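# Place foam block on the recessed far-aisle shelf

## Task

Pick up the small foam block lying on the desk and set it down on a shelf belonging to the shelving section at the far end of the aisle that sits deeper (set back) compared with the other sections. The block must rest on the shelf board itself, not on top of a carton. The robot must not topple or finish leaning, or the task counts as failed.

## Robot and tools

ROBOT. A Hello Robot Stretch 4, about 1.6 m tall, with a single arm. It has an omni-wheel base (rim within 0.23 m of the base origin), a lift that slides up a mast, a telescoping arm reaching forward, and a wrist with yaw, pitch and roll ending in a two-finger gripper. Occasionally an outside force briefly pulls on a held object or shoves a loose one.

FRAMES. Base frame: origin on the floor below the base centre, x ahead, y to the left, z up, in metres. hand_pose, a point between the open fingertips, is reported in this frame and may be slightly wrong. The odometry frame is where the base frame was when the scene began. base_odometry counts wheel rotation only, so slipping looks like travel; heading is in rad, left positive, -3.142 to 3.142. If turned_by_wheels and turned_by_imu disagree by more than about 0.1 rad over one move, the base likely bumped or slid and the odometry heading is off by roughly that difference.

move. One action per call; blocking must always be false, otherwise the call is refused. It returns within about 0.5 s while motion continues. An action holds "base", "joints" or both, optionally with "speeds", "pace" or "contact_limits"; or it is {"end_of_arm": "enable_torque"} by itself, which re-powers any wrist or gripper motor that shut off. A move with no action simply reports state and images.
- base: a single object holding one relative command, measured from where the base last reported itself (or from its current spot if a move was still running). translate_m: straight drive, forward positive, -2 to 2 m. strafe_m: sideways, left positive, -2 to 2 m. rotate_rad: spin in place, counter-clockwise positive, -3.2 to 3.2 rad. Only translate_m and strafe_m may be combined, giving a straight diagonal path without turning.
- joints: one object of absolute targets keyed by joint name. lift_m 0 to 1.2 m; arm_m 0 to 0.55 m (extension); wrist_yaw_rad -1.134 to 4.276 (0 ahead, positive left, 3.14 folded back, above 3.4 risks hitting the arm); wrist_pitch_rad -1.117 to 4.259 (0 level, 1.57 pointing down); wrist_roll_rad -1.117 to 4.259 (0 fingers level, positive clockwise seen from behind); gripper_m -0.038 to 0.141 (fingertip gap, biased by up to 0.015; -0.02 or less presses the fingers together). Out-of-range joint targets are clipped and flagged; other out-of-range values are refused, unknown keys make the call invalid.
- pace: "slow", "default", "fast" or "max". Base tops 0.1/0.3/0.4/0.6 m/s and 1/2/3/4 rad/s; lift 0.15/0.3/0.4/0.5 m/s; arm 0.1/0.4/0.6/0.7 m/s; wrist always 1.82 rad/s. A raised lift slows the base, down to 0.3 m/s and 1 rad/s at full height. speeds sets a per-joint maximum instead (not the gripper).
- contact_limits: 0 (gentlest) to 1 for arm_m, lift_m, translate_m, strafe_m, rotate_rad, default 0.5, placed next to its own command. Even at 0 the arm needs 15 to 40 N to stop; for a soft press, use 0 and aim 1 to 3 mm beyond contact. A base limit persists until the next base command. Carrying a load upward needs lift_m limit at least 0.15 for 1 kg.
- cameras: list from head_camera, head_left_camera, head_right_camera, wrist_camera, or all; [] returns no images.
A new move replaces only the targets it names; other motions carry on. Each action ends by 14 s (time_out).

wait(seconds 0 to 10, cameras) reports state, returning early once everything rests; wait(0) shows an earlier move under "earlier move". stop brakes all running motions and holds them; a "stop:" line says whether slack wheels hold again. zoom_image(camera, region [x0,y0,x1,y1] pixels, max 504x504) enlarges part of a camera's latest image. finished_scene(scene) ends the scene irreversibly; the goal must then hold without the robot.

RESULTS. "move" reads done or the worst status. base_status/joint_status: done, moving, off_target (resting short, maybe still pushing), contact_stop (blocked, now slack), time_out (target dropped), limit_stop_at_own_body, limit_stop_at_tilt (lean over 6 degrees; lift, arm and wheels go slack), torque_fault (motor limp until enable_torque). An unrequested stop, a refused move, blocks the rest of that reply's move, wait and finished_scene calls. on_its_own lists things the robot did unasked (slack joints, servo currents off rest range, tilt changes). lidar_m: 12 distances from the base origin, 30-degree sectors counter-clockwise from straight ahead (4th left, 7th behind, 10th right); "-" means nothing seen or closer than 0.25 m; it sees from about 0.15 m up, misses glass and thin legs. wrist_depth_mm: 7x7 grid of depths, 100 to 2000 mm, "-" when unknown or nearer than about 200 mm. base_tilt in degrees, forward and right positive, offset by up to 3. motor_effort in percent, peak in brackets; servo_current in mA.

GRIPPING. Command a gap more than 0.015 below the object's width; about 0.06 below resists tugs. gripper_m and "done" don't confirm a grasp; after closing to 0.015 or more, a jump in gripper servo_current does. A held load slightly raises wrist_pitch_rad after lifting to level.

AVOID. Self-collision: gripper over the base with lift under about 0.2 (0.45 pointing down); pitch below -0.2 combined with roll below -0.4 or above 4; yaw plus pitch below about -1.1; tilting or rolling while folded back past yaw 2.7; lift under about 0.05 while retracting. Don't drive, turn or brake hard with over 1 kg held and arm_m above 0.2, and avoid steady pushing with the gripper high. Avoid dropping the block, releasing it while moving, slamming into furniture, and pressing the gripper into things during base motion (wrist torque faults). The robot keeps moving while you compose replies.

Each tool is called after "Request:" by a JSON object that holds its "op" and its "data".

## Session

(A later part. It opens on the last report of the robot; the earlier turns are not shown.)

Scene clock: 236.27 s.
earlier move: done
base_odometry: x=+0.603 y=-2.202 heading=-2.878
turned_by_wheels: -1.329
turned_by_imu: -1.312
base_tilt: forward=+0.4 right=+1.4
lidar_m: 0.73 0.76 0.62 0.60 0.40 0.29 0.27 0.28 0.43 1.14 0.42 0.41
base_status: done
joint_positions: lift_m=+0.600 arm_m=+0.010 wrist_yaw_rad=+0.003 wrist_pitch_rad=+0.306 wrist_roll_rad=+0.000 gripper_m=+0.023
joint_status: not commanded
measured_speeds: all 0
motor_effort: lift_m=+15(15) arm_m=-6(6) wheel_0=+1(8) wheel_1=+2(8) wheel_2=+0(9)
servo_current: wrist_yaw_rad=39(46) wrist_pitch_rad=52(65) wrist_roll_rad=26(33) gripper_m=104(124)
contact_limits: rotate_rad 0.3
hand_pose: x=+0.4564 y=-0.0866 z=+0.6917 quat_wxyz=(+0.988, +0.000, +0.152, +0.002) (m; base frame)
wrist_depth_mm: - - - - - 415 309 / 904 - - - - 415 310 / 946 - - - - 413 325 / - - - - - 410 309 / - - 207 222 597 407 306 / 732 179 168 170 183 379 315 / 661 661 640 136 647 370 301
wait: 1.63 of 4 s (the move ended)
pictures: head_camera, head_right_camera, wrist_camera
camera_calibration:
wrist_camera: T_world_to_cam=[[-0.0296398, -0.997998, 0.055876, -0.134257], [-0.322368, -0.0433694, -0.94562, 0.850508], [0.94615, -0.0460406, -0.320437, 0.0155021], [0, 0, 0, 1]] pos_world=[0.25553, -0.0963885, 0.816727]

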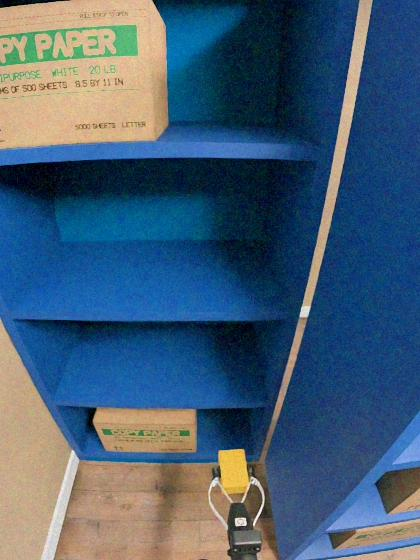

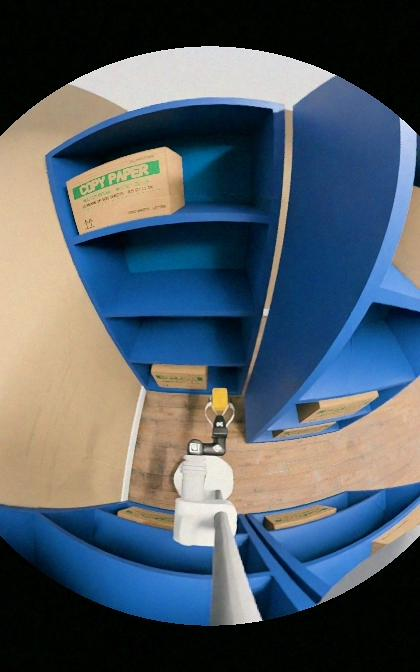

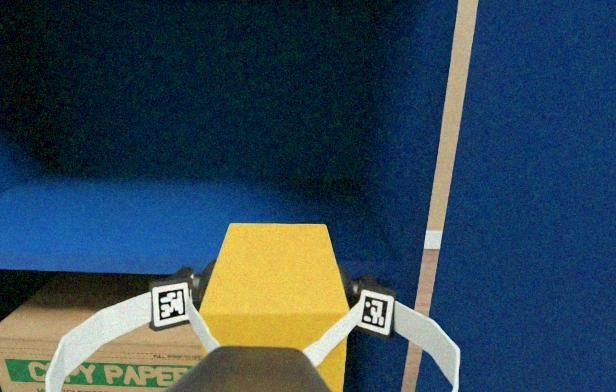

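Request:
{"op": "move", "data": {"base": {"translate_m": 0.26, "strafe_m": 0.17}, "contact_limits": {"translate_m": 0.3}, "blocking": false, "cameras": []}}

Request:
{"op": "wait", "data": {"seconds": 4, "cameras": ["head_camera", "wrist_camera"]}}

Scene clock: 253.77 s.
move: moving
base_odometry: x=+0.579 y=-2.229 heading=-2.878
turned_by_wheels: +0.000
turned_by_imu: -0.001
base_tilt: forward=+0.5 right=+1.2
lidar_m: 0.71 0.74 0.62 0.58 0.45 0.32 0.31 0.34 0.45 1.06 0.41 0.44
base_status: translate_m moving; strafe_m moving
joint_positions: lift_m=+0.600 arm_m=+0.010 wrist_yaw_rad=+0.003 wrist_pitch_rad=+0.306 wrist_roll_rad=+0.000 gripper_m=+0.023
joint_status: not commanded
measured_speeds: translate_m=+0.116 strafe_m=+0.076 rotate_rad=+0.000 lift_m=+0.000 arm_m=+0.000 wrist_yaw_rad=+0.000 wrist_pitch_rad=+0.000 wrist_roll_rad=+0.000
motor_effort: lift_m=+15(15) arm_m=-6(6) wheel_0=-4(6) wheel_1=+8(10) wheel_2=-6(8)
servo_current: wrist_yaw_rad=33(46) wrist_pitch_rad=33(46) wrist_roll_rad=20(33) gripper_m=117(117)
contact_limits: translate_m 0.3
hand_pose: x=+0.4564 y=-0.0866 z=+0.6917 quat_wxyz=(+0.988, +0.000, +0.152, +0.002) (m; base frame)
wrist_depth_mm: - - - - - 418 349 / 878 - - - - 418 353 / 931 - - - - 418 351 / - - - - - 439 345 / - - 208 220 580 433 345 / 723 179 167 169 184 433 342 / 634 634 640 137 - 384 340
pictures: none
No camera images: "cameras" was empty.

Scene clock: 255.83 s.
earlier move: done
base_odometry: x=+0.396 y=-2.434 heading=-2.878
turned_by_wheels: +0.000
turned_by_imu: +0.000
base_tilt: forward=+0.2 right=+1.2
lidar_m: 0.48 0.50 0.46 0.42 0.45 0.56 0.52 0.56 0.77 0.44 0.47 0.50
base_status: done
joint_positions: lift_m=+0.600 arm_m=+0.010 wrist_yaw_rad=+0.003 wrist_pitch_rad=+0.306 wrist_roll_rad=+0.000 gripper_m=+0.023
joint_status: not commanded
measured_speeds: all 0
motor_effort: lift_m=+15(15) arm_m=-6(6) wheel_0=-4(6) wheel_1=+1(10) wheel_2=+0(9)
servo_current: wrist_yaw_rad=33(46) wrist_pitch_rad=52(59) wrist_roll_rad=20(33) gripper_m=111(117)
contact_limits: translate_m 0.3
hand_pose: x=+0.4564 y=-0.0866 z=+0.6917 quat_wxyz=(+0.988, +0.000, +0.152, +0.002) (m; base frame)
wrist_depth_mm: - - - - - - - / 668 - - - - - - / 707 - - - - - - / - - - - - - - / - - 208 221 - - - / - 173 167 170 182 - 455 / - - - 137 - - -
wait: 2.07 of 4 s (the move ended)
pictures: head_camera, wrist_camera
camera_calibration:
wrist_camera: T_world_to_cam=[[-0.0296401, -0.997998, 0.0558758, -0.134257], [-0.322368, -0.0433691, -0.94562, 0.850506], [0.94615, -0.0460409, -0.320437, 0.0155017], [0, 0, 0, 1]] pos_world=[0.25553, -0.0963886, 0.816725]

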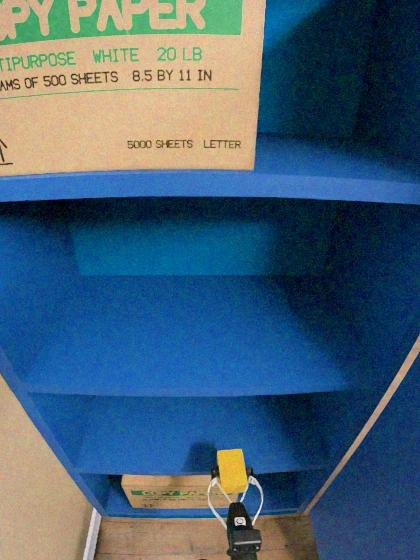

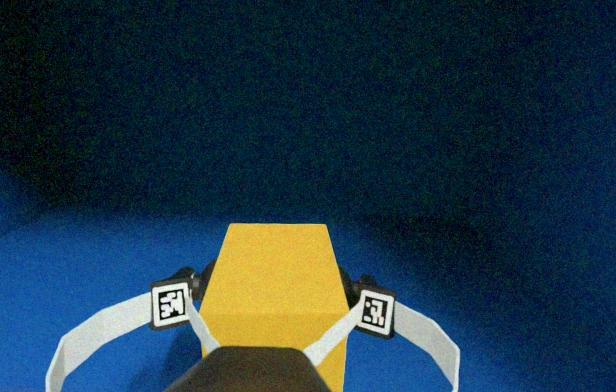

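Request:
{"op": "move", "data": {"joints": {"lift_m": 0.512, "arm_m": 0.215}, "speeds": {"arm_m": 0.25}, "contact_limits": {"arm_m": 0.1, "lift_m": 0.1}, "blocking": false, "cameras": []}}

Request:
{"op": "wait", "data": {"seconds": 3, "cameras": ["head_camera"]}}

Request:
{"op": "move", "data": {"joints": {"lift_m": 0.486}, "pace": "slow", "contact_limits": {"lift_m": 0.1}, "blocking": false, "cameras": []}}

Request:
{"op": "wait", "data": {"seconds": 1.5, "cameras": ["head_camera", "wrist_camera"]}}

Scene clock: 267.50 s.
move: moving
base_odometry: x=+0.396 y=-2.434 heading=-2.878
turned_by_wheels: +0.000
turned_by_imu: -0.001
base_tilt: forward=+0.3 right=+1.4
lidar_m: 0.47 0.49 0.45 0.42 0.44 0.55 0.54 0.57 0.79 0.47 0.48 0.49
base_status: not commanded
joint_positions: lift_m=+0.561 arm_m=+0.062 wrist_yaw_rad=+0.003 wrist_pitch_rad=+0.306 wrist_roll_rad=+0.000 gripper_m=+0.023
joint_status: lift_m moving; arm_m moving
measured_speeds: translate_m=+0.000 strafe_m=+0.000 rotate_rad=+0.000 lift_m=-0.149 arm_m=+0.198 wrist_yaw_rad=+0.000 wrist_pitch_rad=+0.000 wrist_roll_rad=+0.000
motor_effort: lift_m=+12(16) arm_m=+8(9) wheel_0=-4(4) wheel_1=+1(2) wheel_2=+0(1)
servo_current: wrist_yaw_rad=39(39) wrist_pitch_rad=59(59) wrist_roll_rad=26(33) gripper_m=111(117)
contact_limits: arm_m 0.1; lift_m 0.1; translate_m 0.3
hand_pose: x=+0.5084 y=-0.0866 z=+0.6526 quat_wxyz=(+0.988, +0.000, +0.152, +0.002) (m; base frame)
wrist_depth_mm: - - - - - - - / - - - - - - - / - - - - - - - / - - - - - - - / - - 207 221 - - - / - 173 168 170 183 - - / - - - 137 - - -
pictures: none
No camera images: "cameras" was empty.

Scene clock: 268.73 s.
earlier move: done
base_odometry: x=+0.396 y=-2.434 heading=-2.878
turned_by_wheels: +0.000
turned_by_imu: +0.000
base_tilt: forward=+0.4 right=+1.2
lidar_m: 0.47 0.47 0.45 0.43 0.45 0.56 0.53 0.56 0.79 0.47 0.49 0.50
base_status: not commanded
joint_positions: lift_m=+0.512 arm_m=+0.215 wrist_yaw_rad=+0.003 wrist_pitch_rad=+0.306 wrist_roll_rad=+0.000 gripper_m=+0.023
joint_status: all done
measured_speeds: all 0
motor_effort: lift_m=+14(16) arm_m=+7(10) wheel_0=-4(4) wheel_1=+1(2) wheel_2=+0(1)
servo_current: wrist_yaw_rad=39(46) wrist_pitch_rad=39(59) wrist_roll_rad=33(33) gripper_m=111(117)
contact_limits: arm_m 0.1; lift_m 0.1; translate_m 0.3
hand_pose: x=+0.6609 y=-0.0866 z=+0.6038 quat_wxyz=(+0.988, +0.000, +0.152, +0.002) (m; base frame)
wrist_depth_mm: - - - - - - - / - - - - - - - / - - - - - - - / - - - - - - - / - - 206 221 - - - / - 173 167 170 183 - - / - - - 137 - - -
wait: 1.23 of 3 s (the move ended)
pictures: head_camera

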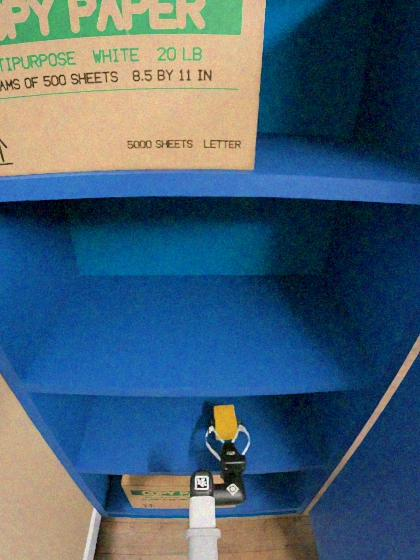

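Scene clock: 269.23 s.
move: moving
base_odometry: x=+0.396 y=-2.434 heading=-2.878
turned_by_wheels: +0.000
turned_by_imu: +0.000
base_tilt: forward=+0.4 right=+1.3
lidar_m: 0.46 0.51 0.46 0.43 0.44 0.54 0.53 0.55 0.78 0.47 0.48 0.48
base_status: not commanded
joint_positions: lift_m=+0.491 arm_m=+0.215 wrist_yaw_rad=+0.003 wrist_pitch_rad=+0.306 wrist_roll_rad=+0.000 gripper_m=+0.023
joint_status: lift_m moving
measured_speeds: translate_m=+0.000 strafe_m=+0.000 rotate_rad=+0.000 lift_m=-0.045 arm_m=+0.000 wrist_yaw_rad=+0.000 wrist_pitch_rad=+0.000 wrist_roll_rad=+0.000
motor_effort: lift_m=+14(15) arm_m=+7(7) wheel_0=-4(4) wheel_1=+1(1) wheel_2=-1(1)
servo_current: wrist_yaw_rad=33(46) wrist_pitch_rad=59(59) wrist_roll_rad=26(33) gripper_m=104(111)
contact_limits: arm_m 0.1; lift_m 0.1; translate_m 0.3
hand_pose: x=+0.6609 y=-0.0866 z=+0.5822 quat_wxyz=(+0.988, +0.000, +0.152, +0.002) (m; base frame)
wrist_depth_mm: - - - - - - - / - - - - - - - / - - - - - - - / - - - - - - - / - - 207 222 - - - / - 173 168 170 183 - - / - 210 - 137 211 211 -
pictures: none
No camera images: "cameras" was empty.

Scene clock: 269.73 s.
earlier move: done
base_odometry: x=+0.396 y=-2.434 heading=-2.878
turned_by_wheels: +0.000
turned_by_imu: +0.000
base_tilt: forward=+0.4 right=+1.3
lidar_m: 0.47 0.49 0.45 0.42 0.47 0.56 0.53 0.56 0.78 0.46 0.48 0.50
base_status: not commanded
joint_positions: lift_m=+0.486 arm_m=+0.215 wrist_yaw_rad=+0.003 wrist_pitch_rad=+0.306 wrist_roll_rad=+0.000 gripper_m=+0.023
joint_status: all done
measured_speeds: all 0
motor_effort: lift_m=+14(16) arm_m=+7(7) wheel_0=-4(4) wheel_1=+1(1) wheel_2=+0(1)
servo_current: wrist_yaw_rad=39(46) wrist_pitch_rad=33(59) wrist_roll_rad=26(33) gripper_m=111(111)
contact_limits: arm_m 0.1; lift_m 0.1; translate_m 0.3
hand_pose: x=+0.6609 y=-0.0866 z=+0.5778 quat_wxyz=(+0.988, +0.000, +0.152, +0.002) (m; base frame)
wrist_depth_mm: - - - - - - - / - - - - - - - / - - - - - - - / - - - - - - - / - - 207 220 - - - / - 174 167 170 184 - - / 208 205 - 137 212 204 -
wait: 0.50 of 1.5 s (the move ended)
pictures: head_camera, wrist_camera
camera_calibration:
wrist_camera: T_world_to_cam=[[-0.0296421, -0.997998, 0.0558759, -0.121828], [-0.322368, -0.0433685, -0.94562, 0.808711], [0.94615, -0.0460427, -0.320437, -0.214517], [0, 0, 0, 1]] pos_world=[0.460057, -0.0963887, 0.702802]

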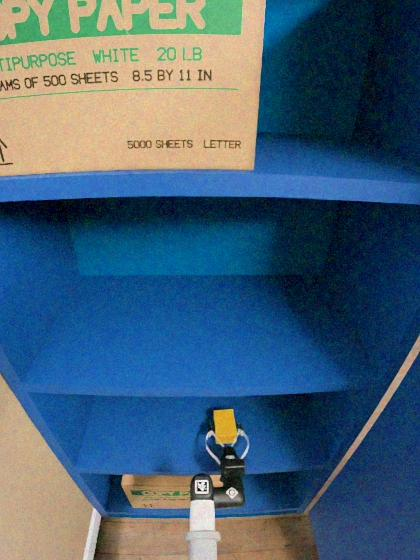

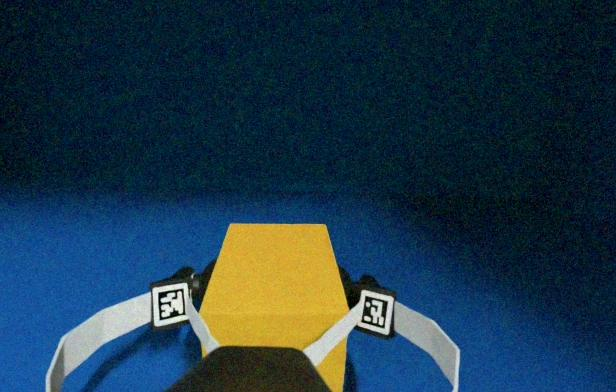

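Request:
{"op": "move", "data": {"joints": {"lift_m": 0.48}, "speeds": {"lift_m": 0.03}, "contact_limits": {"lift_m": 0.05}, "blocking": false, "cameras": []}}

Request:
{"op": "wait", "data": {"seconds": 1, "cameras": ["wrist_camera"]}}

Scene clock: 281.50 s.
move: moving
base_odometry: x=+0.396 y=-2.434 heading=-2.878
turned_by_wheels: +0.000
turned_by_imu: -0.001
base_tilt: forward=+0.4 right=+1.2
lidar_m: 0.47 0.49 0.45 0.42 0.45 0.56 0.53 0.55 0.77 0.45 0.49 0.49
base_status: not commanded
joint_positions: lift_m=+0.480 arm_m=+0.215 wrist_yaw_rad=+0.003 wrist_pitch_rad=+0.306 wrist_roll_rad=+0.000 gripper_m=+0.023
joint_status: lift_m moving
measured_speeds: all 0
motor_effort: lift_m=+15(15) arm_m=+7(7) wheel_0=-4(4) wheel_1=+1(1) wheel_2=+0(1)
servo_current: wrist_yaw_rad=39(46) wrist_pitch_rad=39(59) wrist_roll_rad=33(33) gripper_m=104(117)
contact_limits: arm_m 0.1; lift_m 0.05; translate_m 0.3
hand_pose: x=+0.6609 y=-0.0866 z=+0.5718 quat_wxyz=(+0.988, +0.000, +0.152, +0.002) (m; base frame)
wrist_depth_mm: - - - - - - - / - - - - - - - / - - - - - - - / - - - - - - - / - - 206 222 - - - / - 173 167 170 182 - - / 201 198 199 137 211 197 -
pictures: none
No camera images: "cameras" was empty.

Scene clock: 281.60 s.
earlier move: done
base_odometry: x=+0.396 y=-2.434 heading=-2.878
turned_by_wheels: +0.000
turned_by_imu: +0.000
base_tilt: forward=+0.3 right=+1.4
lidar_m: 0.46 0.50 0.44 0.42 0.46 0.56 0.53 0.55 0.77 0.47 0.49 0.50
base_status: not commanded
joint_positions: lift_m=+0.480 arm_m=+0.215 wrist_yaw_rad=+0.003 wrist_pitch_rad=+0.306 wrist_roll_rad=+0.000 gripper_m=+0.023
joint_status: all done
measured_speeds: all 0
motor_effort: lift_m=+15(15) arm_m=+7(7) wheel_0=-4(4) wheel_1=+1(1) wheel_2=+0(1)
servo_current: wrist_yaw_rad=46(46) wrist_pitch_rad=39(59) wrist_roll_rad=26(33) gripper_m=111(117)
contact_limits: arm_m 0.1; lift_m 0.05; translate_m 0.3
hand_pose: x=+0.6609 y=-0.0866 z=+0.5718 quat_wxyz=(+0.988, +0.000, +0.152, +0.002) (m; base frame)
wrist_depth_mm: - - - - - - - / - - - - - - - / - - - - - - - / - - - - - - - / - - 207 221 - - - / - 173 167 169 182 - - / 202 198 198 137 211 198 -
wait: 0.10 of 1 s (the move ended)
pictures: wrist_camera
camera_calibration:
wrist_camera: T_world_to_cam=[[-0.0296422, -0.997998, 0.0558759, -0.121491], [-0.322368, -0.0433685, -0.94562, 0.803011], [0.94615, -0.0460429, -0.320437, -0.21645], [0, 0, 0, 1]] pos_world=[0.460058, -0.0963887, 0.696774]

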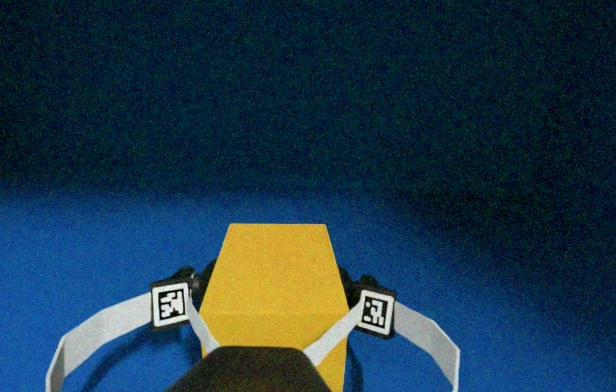

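Request:
{"op": "move", "data": {"joints": {"lift_m": 0.477}, "speeds": {"lift_m": 0.02}, "contact_limits": {"lift_m": 0.0}, "blocking": false, "cameras": []}}

Request:
{"op": "wait", "data": {"seconds": 0.5, "cameras": ["wrist_camera"]}}

Request:
{"op": "move", "data": {"joints": {"gripper_m": 0.12}, "pace": "slow", "blocking": false, "cameras": []}}

Request:
{"op": "wait", "data": {"seconds": 3, "cameras": ["wrist_camera"]}}

Scene clock: 289.87 s.
move: done
base_odometry: x=+0.396 y=-2.434 heading=-2.878
turned_by_wheels: +0.000
turned_by_imu: -0.001
base_tilt: forward=+0.4 right=+1.3
lidar_m: 0.46 0.48 0.43 0.43 0.45 0.55 0.53 0.57 0.78 0.47 0.49 0.50
base_status: not commanded
joint_positions: lift_m=+0.477 arm_m=+0.215 wrist_yaw_rad=+0.003 wrist_pitch_rad=+0.306 wrist_roll_rad=+0.000 gripper_m=+0.023
joint_status: all done
measured_speeds: all 0
motor_effort: lift_m=+14(15) arm_m=+7(7) wheel_0=-4(4) wheel_1=+1(1) wheel_2=+0(1)
servo_current: wrist_yaw_rad=26(39) wrist_pitch_rad=52(52) wrist_roll_rad=26(33) gripper_m=104(111)
contact_limits: arm_m 0.1; lift_m 0; translate_m 0.3
hand_pose: x=+0.6609 y=-0.0866 z=+0.5688 quat_wxyz=(+0.988, +0.000, +0.152, +0.002) (m; base frame)
wrist_depth_mm: - - - - - - - / - - - - - - - / - - - - - - - / - - - - - - - / - - 206 222 - - - / - 172 168 170 182 - - / 197 200 202 136 200 202 210
pictures: none
No camera images: "cameras" was empty.

Scene clock: 290.37 s.
base_odometry: x=+0.396 y=-2.434 heading=-2.878
turned_by_wheels: +0.000
turned_by_imu: +0.000
base_tilt: forward=+0.3 right=+1.5
lidar_m: 0.47 0.50 0.46 0.42 0.46 0.57 0.53 0.56 0.78 0.46 0.48 0.50
base_status: not commanded
joint_positions: lift_m=+0.477 arm_m=+0.215 wrist_yaw_rad=+0.003 wrist_pitch_rad=+0.306 wrist_roll_rad=+0.000 gripper_m=+0.023
joint_status: all done
measured_speeds: all 0
motor_effort: lift_m=+14(15) arm_m=+7(7) wheel_0=-4(4) wheel_1=+1(1) wheel_2=-1(1)
servo_current: wrist_yaw_rad=33(39) wrist_pitch_rad=46(52) wrist_roll_rad=33(33) gripper_m=104(111)
contact_limits: arm_m 0.1; lift_m 0; translate_m 0.3
hand_pose: x=+0.6609 y=-0.0866 z=+0.5688 quat_wxyz=(+0.988, +0.000, +0.152, +0.002) (m; base frame)
wrist_depth_mm: - - - - - - - / - - - - - - - / - - - - - - - / - - - - - - - / - - 207 221 - - - / - 174 168 170 183 - - / 196 201 202 137 200 202 210
wait: 0.50 s; at rest by 0.27 s
pictures: wrist_camera
camera_calibration:
wrist_camera: T_world_to_cam=[[-0.0296421, -0.997998, 0.055876, -0.121325], [-0.322368, -0.0433687, -0.94562, 0.800191], [0.94615, -0.0460428, -0.320437, -0.217406], [0, 0, 0, 1]] pos_world=[0.460058, -0.0963887, 0.693792]

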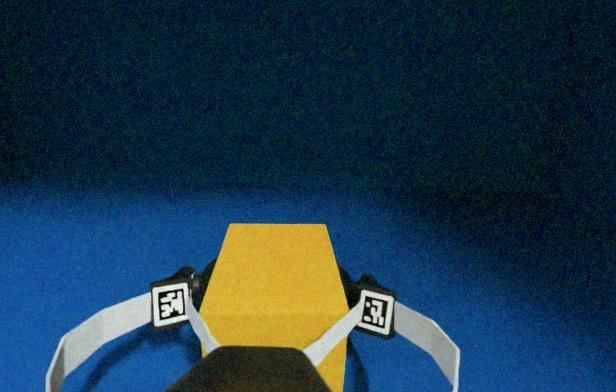

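Scene clock: 290.87 s.
move: moving
base_odometry: x=+0.396 y=-2.434 heading=-2.878
turned_by_wheels: +0.000
turned_by_imu: +0.000
base_tilt: forward=+0.3 right=+1.3
lidar_m: 0.47 0.48 0.46 0.40 0.46 0.56 0.52 0.56 0.78 0.46 0.49 0.51
base_status: not commanded
joint_positions: lift_m=+0.477 arm_m=+0.215 wrist_yaw_rad=+0.003 wrist_pitch_rad=+0.306 wrist_roll_rad=+0.000 gripper_m=+0.033
joint_status: gripper_m moving
measured_speeds: all 0
motor_effort: lift_m=+14(14) arm_m=+7(7) wheel_0=-4(4) wheel_1=+1(1) wheel_2=+0(1)
servo_current: wrist_yaw_rad=26(46) wrist_pitch_rad=65(65) wrist_roll_rad=26(33) gripper_m=26(98)
contact_limits: arm_m 0.1; lift_m 0; translate_m 0.3
hand_pose: x=+0.6609 y=-0.0866 z=+0.5688 quat_wxyz=(+0.988, +0.000, +0.152, +0.002) (m; base frame)
wrist_depth_mm: - - - - - - - / - - - - - - - / - - - - - - - / - - - - - - - / - - 208 223 - - - / - 178 173 171 185 - - / 196 200 202 109 200 201 210
pictures: none
No camera images: "cameras" was empty.

Scene clock: 293.87 s.
earlier move: moving
base_odometry: x=+0.396 y=-2.434 heading=-2.878
turned_by_wheels: +0.000
turned_by_imu: -0.001
base_tilt: forward=+0.2 right=+1.4
lidar_m: 0.47 0.50 0.46 0.42 0.44 0.55 0.53 0.57 0.79 0.44 0.47 0.50
base_status: not commanded
joint_positions: lift_m=+0.477 arm_m=+0.215 wrist_yaw_rad=+0.003 wrist_pitch_rad=+0.304 wrist_roll_rad=+0.000 gripper_m=+0.118
joint_status: gripper_m moving
measured_speeds: all 0
motor_effort: lift_m=+14(15) arm_m=+7(7) wheel_0=-4(4) wheel_1=+1(1) wheel_2=+0(1)
servo_current: wrist_yaw_rad=39(46) wrist_pitch_rad=39(65) wrist_roll_rad=26(33) gripper_m=26(98)
contact_limits: arm_m 0.1; lift_m 0; translate_m 0.3
hand_pose: x=+0.6611 y=-0.0866 z=+0.5694 quat_wxyz=(+0.988, +0.000, +0.151, +0.002) (m; base frame)
wrist_depth_mm: - - - - - - - / - - - - - - - / - - - - - - - / - - - - - - - / - - 212 226 - - - / - 187 185 185 196 - - / 205 202 196 151 201 209 211
wait: 3.00 s; no rest
pictures: wrist_camera
camera_calibration:
wrist_camera: T_world_to_cam=[[-0.0297618, -0.997998, 0.0558056, -0.121233], [-0.32034, -0.0433623, -0.94631, 0.799861], [0.946835, -0.0460407, -0.318408, -0.219001], [0, 0, 0, 1]] pos_world=[0.459977, -0.096389, 0.69395]

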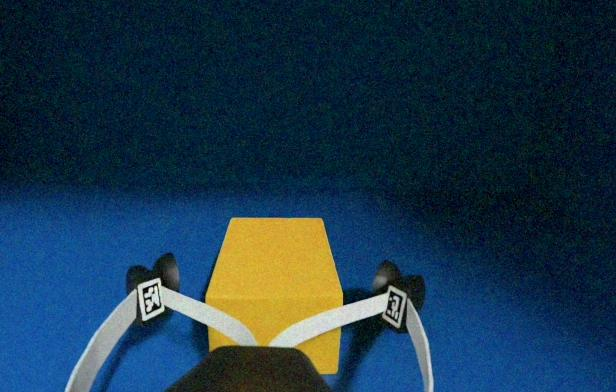

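Request:
{"op": "move", "data": {"joints": {"gripper_m": 0.138}, "blocking": false, "cameras": []}}

Request:
{"op": "move", "data": {"joints": {"arm_m": 0.02}, "speeds": {"arm_m": 0.25}, "blocking": false, "cameras": []}}

Request:
{"op": "wait", "data": {"seconds": 3, "cameras": ["head_camera", "wrist_camera"]}}

Scene clock: 299.97 s.
earlier move: done
move: moving
base_odometry: x=+0.396 y=-2.434 heading=-2.878
turned_by_wheels: +0.000
turned_by_imu: -0.001
base_tilt: forward=+0.5 right=+1.6
lidar_m: 0.47 0.50 0.46 0.42 0.43 0.54 0.51 0.55 0.79 0.46 0.48 0.50
base_status: not commanded
joint_positions: lift_m=+0.477 arm_m=+0.215 wrist_yaw_rad=+0.003 wrist_pitch_rad=+0.304 wrist_roll_rad=+0.000 gripper_m=+0.133
joint_status: gripper_m moving
measured_speeds: all 0
motor_effort: lift_m=+14(15) arm_m=+7(7) wheel_0=-4(4) wheel_1=+1(1) wheel_2=+0(1)
servo_current: wrist_yaw_rad=39(46) wrist_pitch_rad=46(52) wrist_roll_rad=33(33) gripper_m=52(85)
contact_limits: arm_m 0.1; lift_m 0; translate_m 0.3
hand_pose: x=+0.6611 y=-0.0866 z=+0.5694 quat_wxyz=(+0.988, +0.000, +0.151, +0.002) (m; base frame)
wrist_depth_mm: - - - - - - - / - - - - - - - / - - - - - - - / - - - - - - - / - - 211 226 - - - / - 185 182 184 193 - - / 200 202 - 154 208 210 210
pictures: none
No camera images: "cameras" was empty.

Scene clock: 300.47 s.
move: moving
base_odometry: x=+0.396 y=-2.434 heading=-2.878
turned_by_wheels: +0.000
turned_by_imu: +0.000
base_tilt: forward=+0.4 right=+1.3
lidar_m: 0.47 0.49 0.45 0.43 0.46 0.55 0.53 0.56 0.77 0.47 0.48 0.50
base_status: not commanded
joint_positions: lift_m=+0.477 arm_m=+0.163 wrist_yaw_rad=+0.003 wrist_pitch_rad=+0.304 wrist_roll_rad=+0.000 gripper_m=+0.138
joint_status: arm_m moving; gripper_m moving
measured_speeds: translate_m=+0.000 strafe_m=+0.000 rotate_rad=+0.000 lift_m=+0.000 arm_m=-0.198 wrist_yaw_rad=+0.000 wrist_pitch_rad=+0.000 wrist_roll_rad=+0.000
motor_effort: lift_m=+14(14) arm_m=-8(10) wheel_0=-4(4) wheel_1=+1(1) wheel_2=+0(1)
servo_current: wrist_yaw_rad=39(46) wrist_pitch_rad=46(52) wrist_roll_rad=20(33) gripper_m=52(91)
contact_limits: lift_m 0; translate_m 0.3
hand_pose: x=+0.6092 y=-0.0866 z=+0.5694 quat_wxyz=(+0.988, +0.000, +0.151, +0.002) (m; base frame)
wrist_depth_mm: - - - - - - - / - - - - - - - / - - - - - - - / - - - 278 - - - / - - - 228 - - - / - 187 229 232 195 - - / 205 203 - 109 202 210 211
pictures: none
No camera images: "cameras" was empty.

Scene clock: 301.67 s.
earlier move: done
base_odometry: x=+0.396 y=-2.434 heading=-2.878
turned_by_wheels: +0.000
turned_by_imu: +0.000
base_tilt: forward=+0.3 right=+1.4
lidar_m: 0.47 0.51 0.45 0.42 0.45 0.57 0.52 0.58 0.79 0.47 0.48 0.51
base_status: not commanded
joint_positions: lift_m=+0.477 arm_m=+0.020 wrist_yaw_rad=+0.003 wrist_pitch_rad=+0.304 wrist_roll_rad=+0.000 gripper_m=+0.138
joint_status: all done
measured_speeds: all 0
motor_effort: lift_m=+14(14) arm_m=-7(10) wheel_0=-4(4) wheel_1=+1(1) wheel_2=+0(1)
servo_current: wrist_yaw_rad=33(46) wrist_pitch_rad=26(52) wrist_roll_rad=26(33) gripper_m=52(91)
contact_limits: lift_m 0; translate_m 0.3
hand_pose: x=+0.4666 y=-0.0866 z=+0.5694 quat_wxyz=(+0.988, +0.000, +0.151, +0.002) (m; base frame)
wrist_depth_mm: - - - - - - - / 654 - - - - - - / - - - - - - - / - - - 373 - - - / - - - - - - - / 500 191 - - 194 - - / 452 433 469 - - - -
wait: 1.20 of 3 s (the move ended)
pictures: head_camera, wrist_camera
camera_calibration:
wrist_camera: T_world_to_cam=[[-0.0297655, -0.997998, 0.0558057, -0.127021], [-0.32034, -0.0433612, -0.94631, 0.737555], [0.946835, -0.0460442, -0.318408, -0.0348399], [0, 0, 0, 1]] pos_world=[0.265475, -0.0963892, 0.69395]

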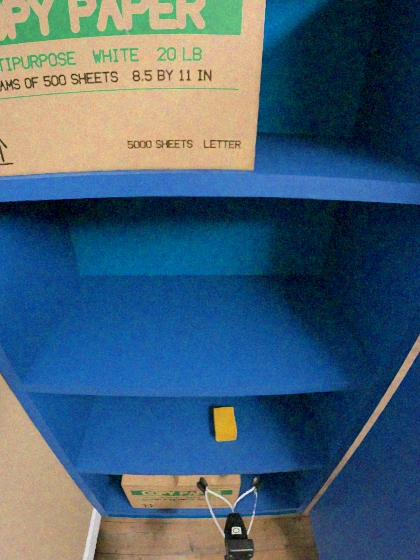

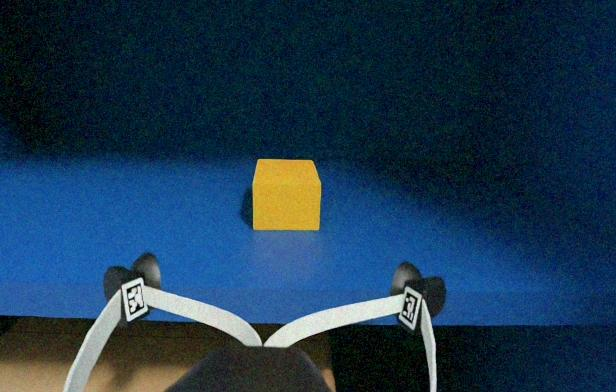

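The block is on the shelf board and the gripper is clear of it.

Request:
{"op": "finished_scene", "data": {"scene": 2}}

The scene is finished: the task was done.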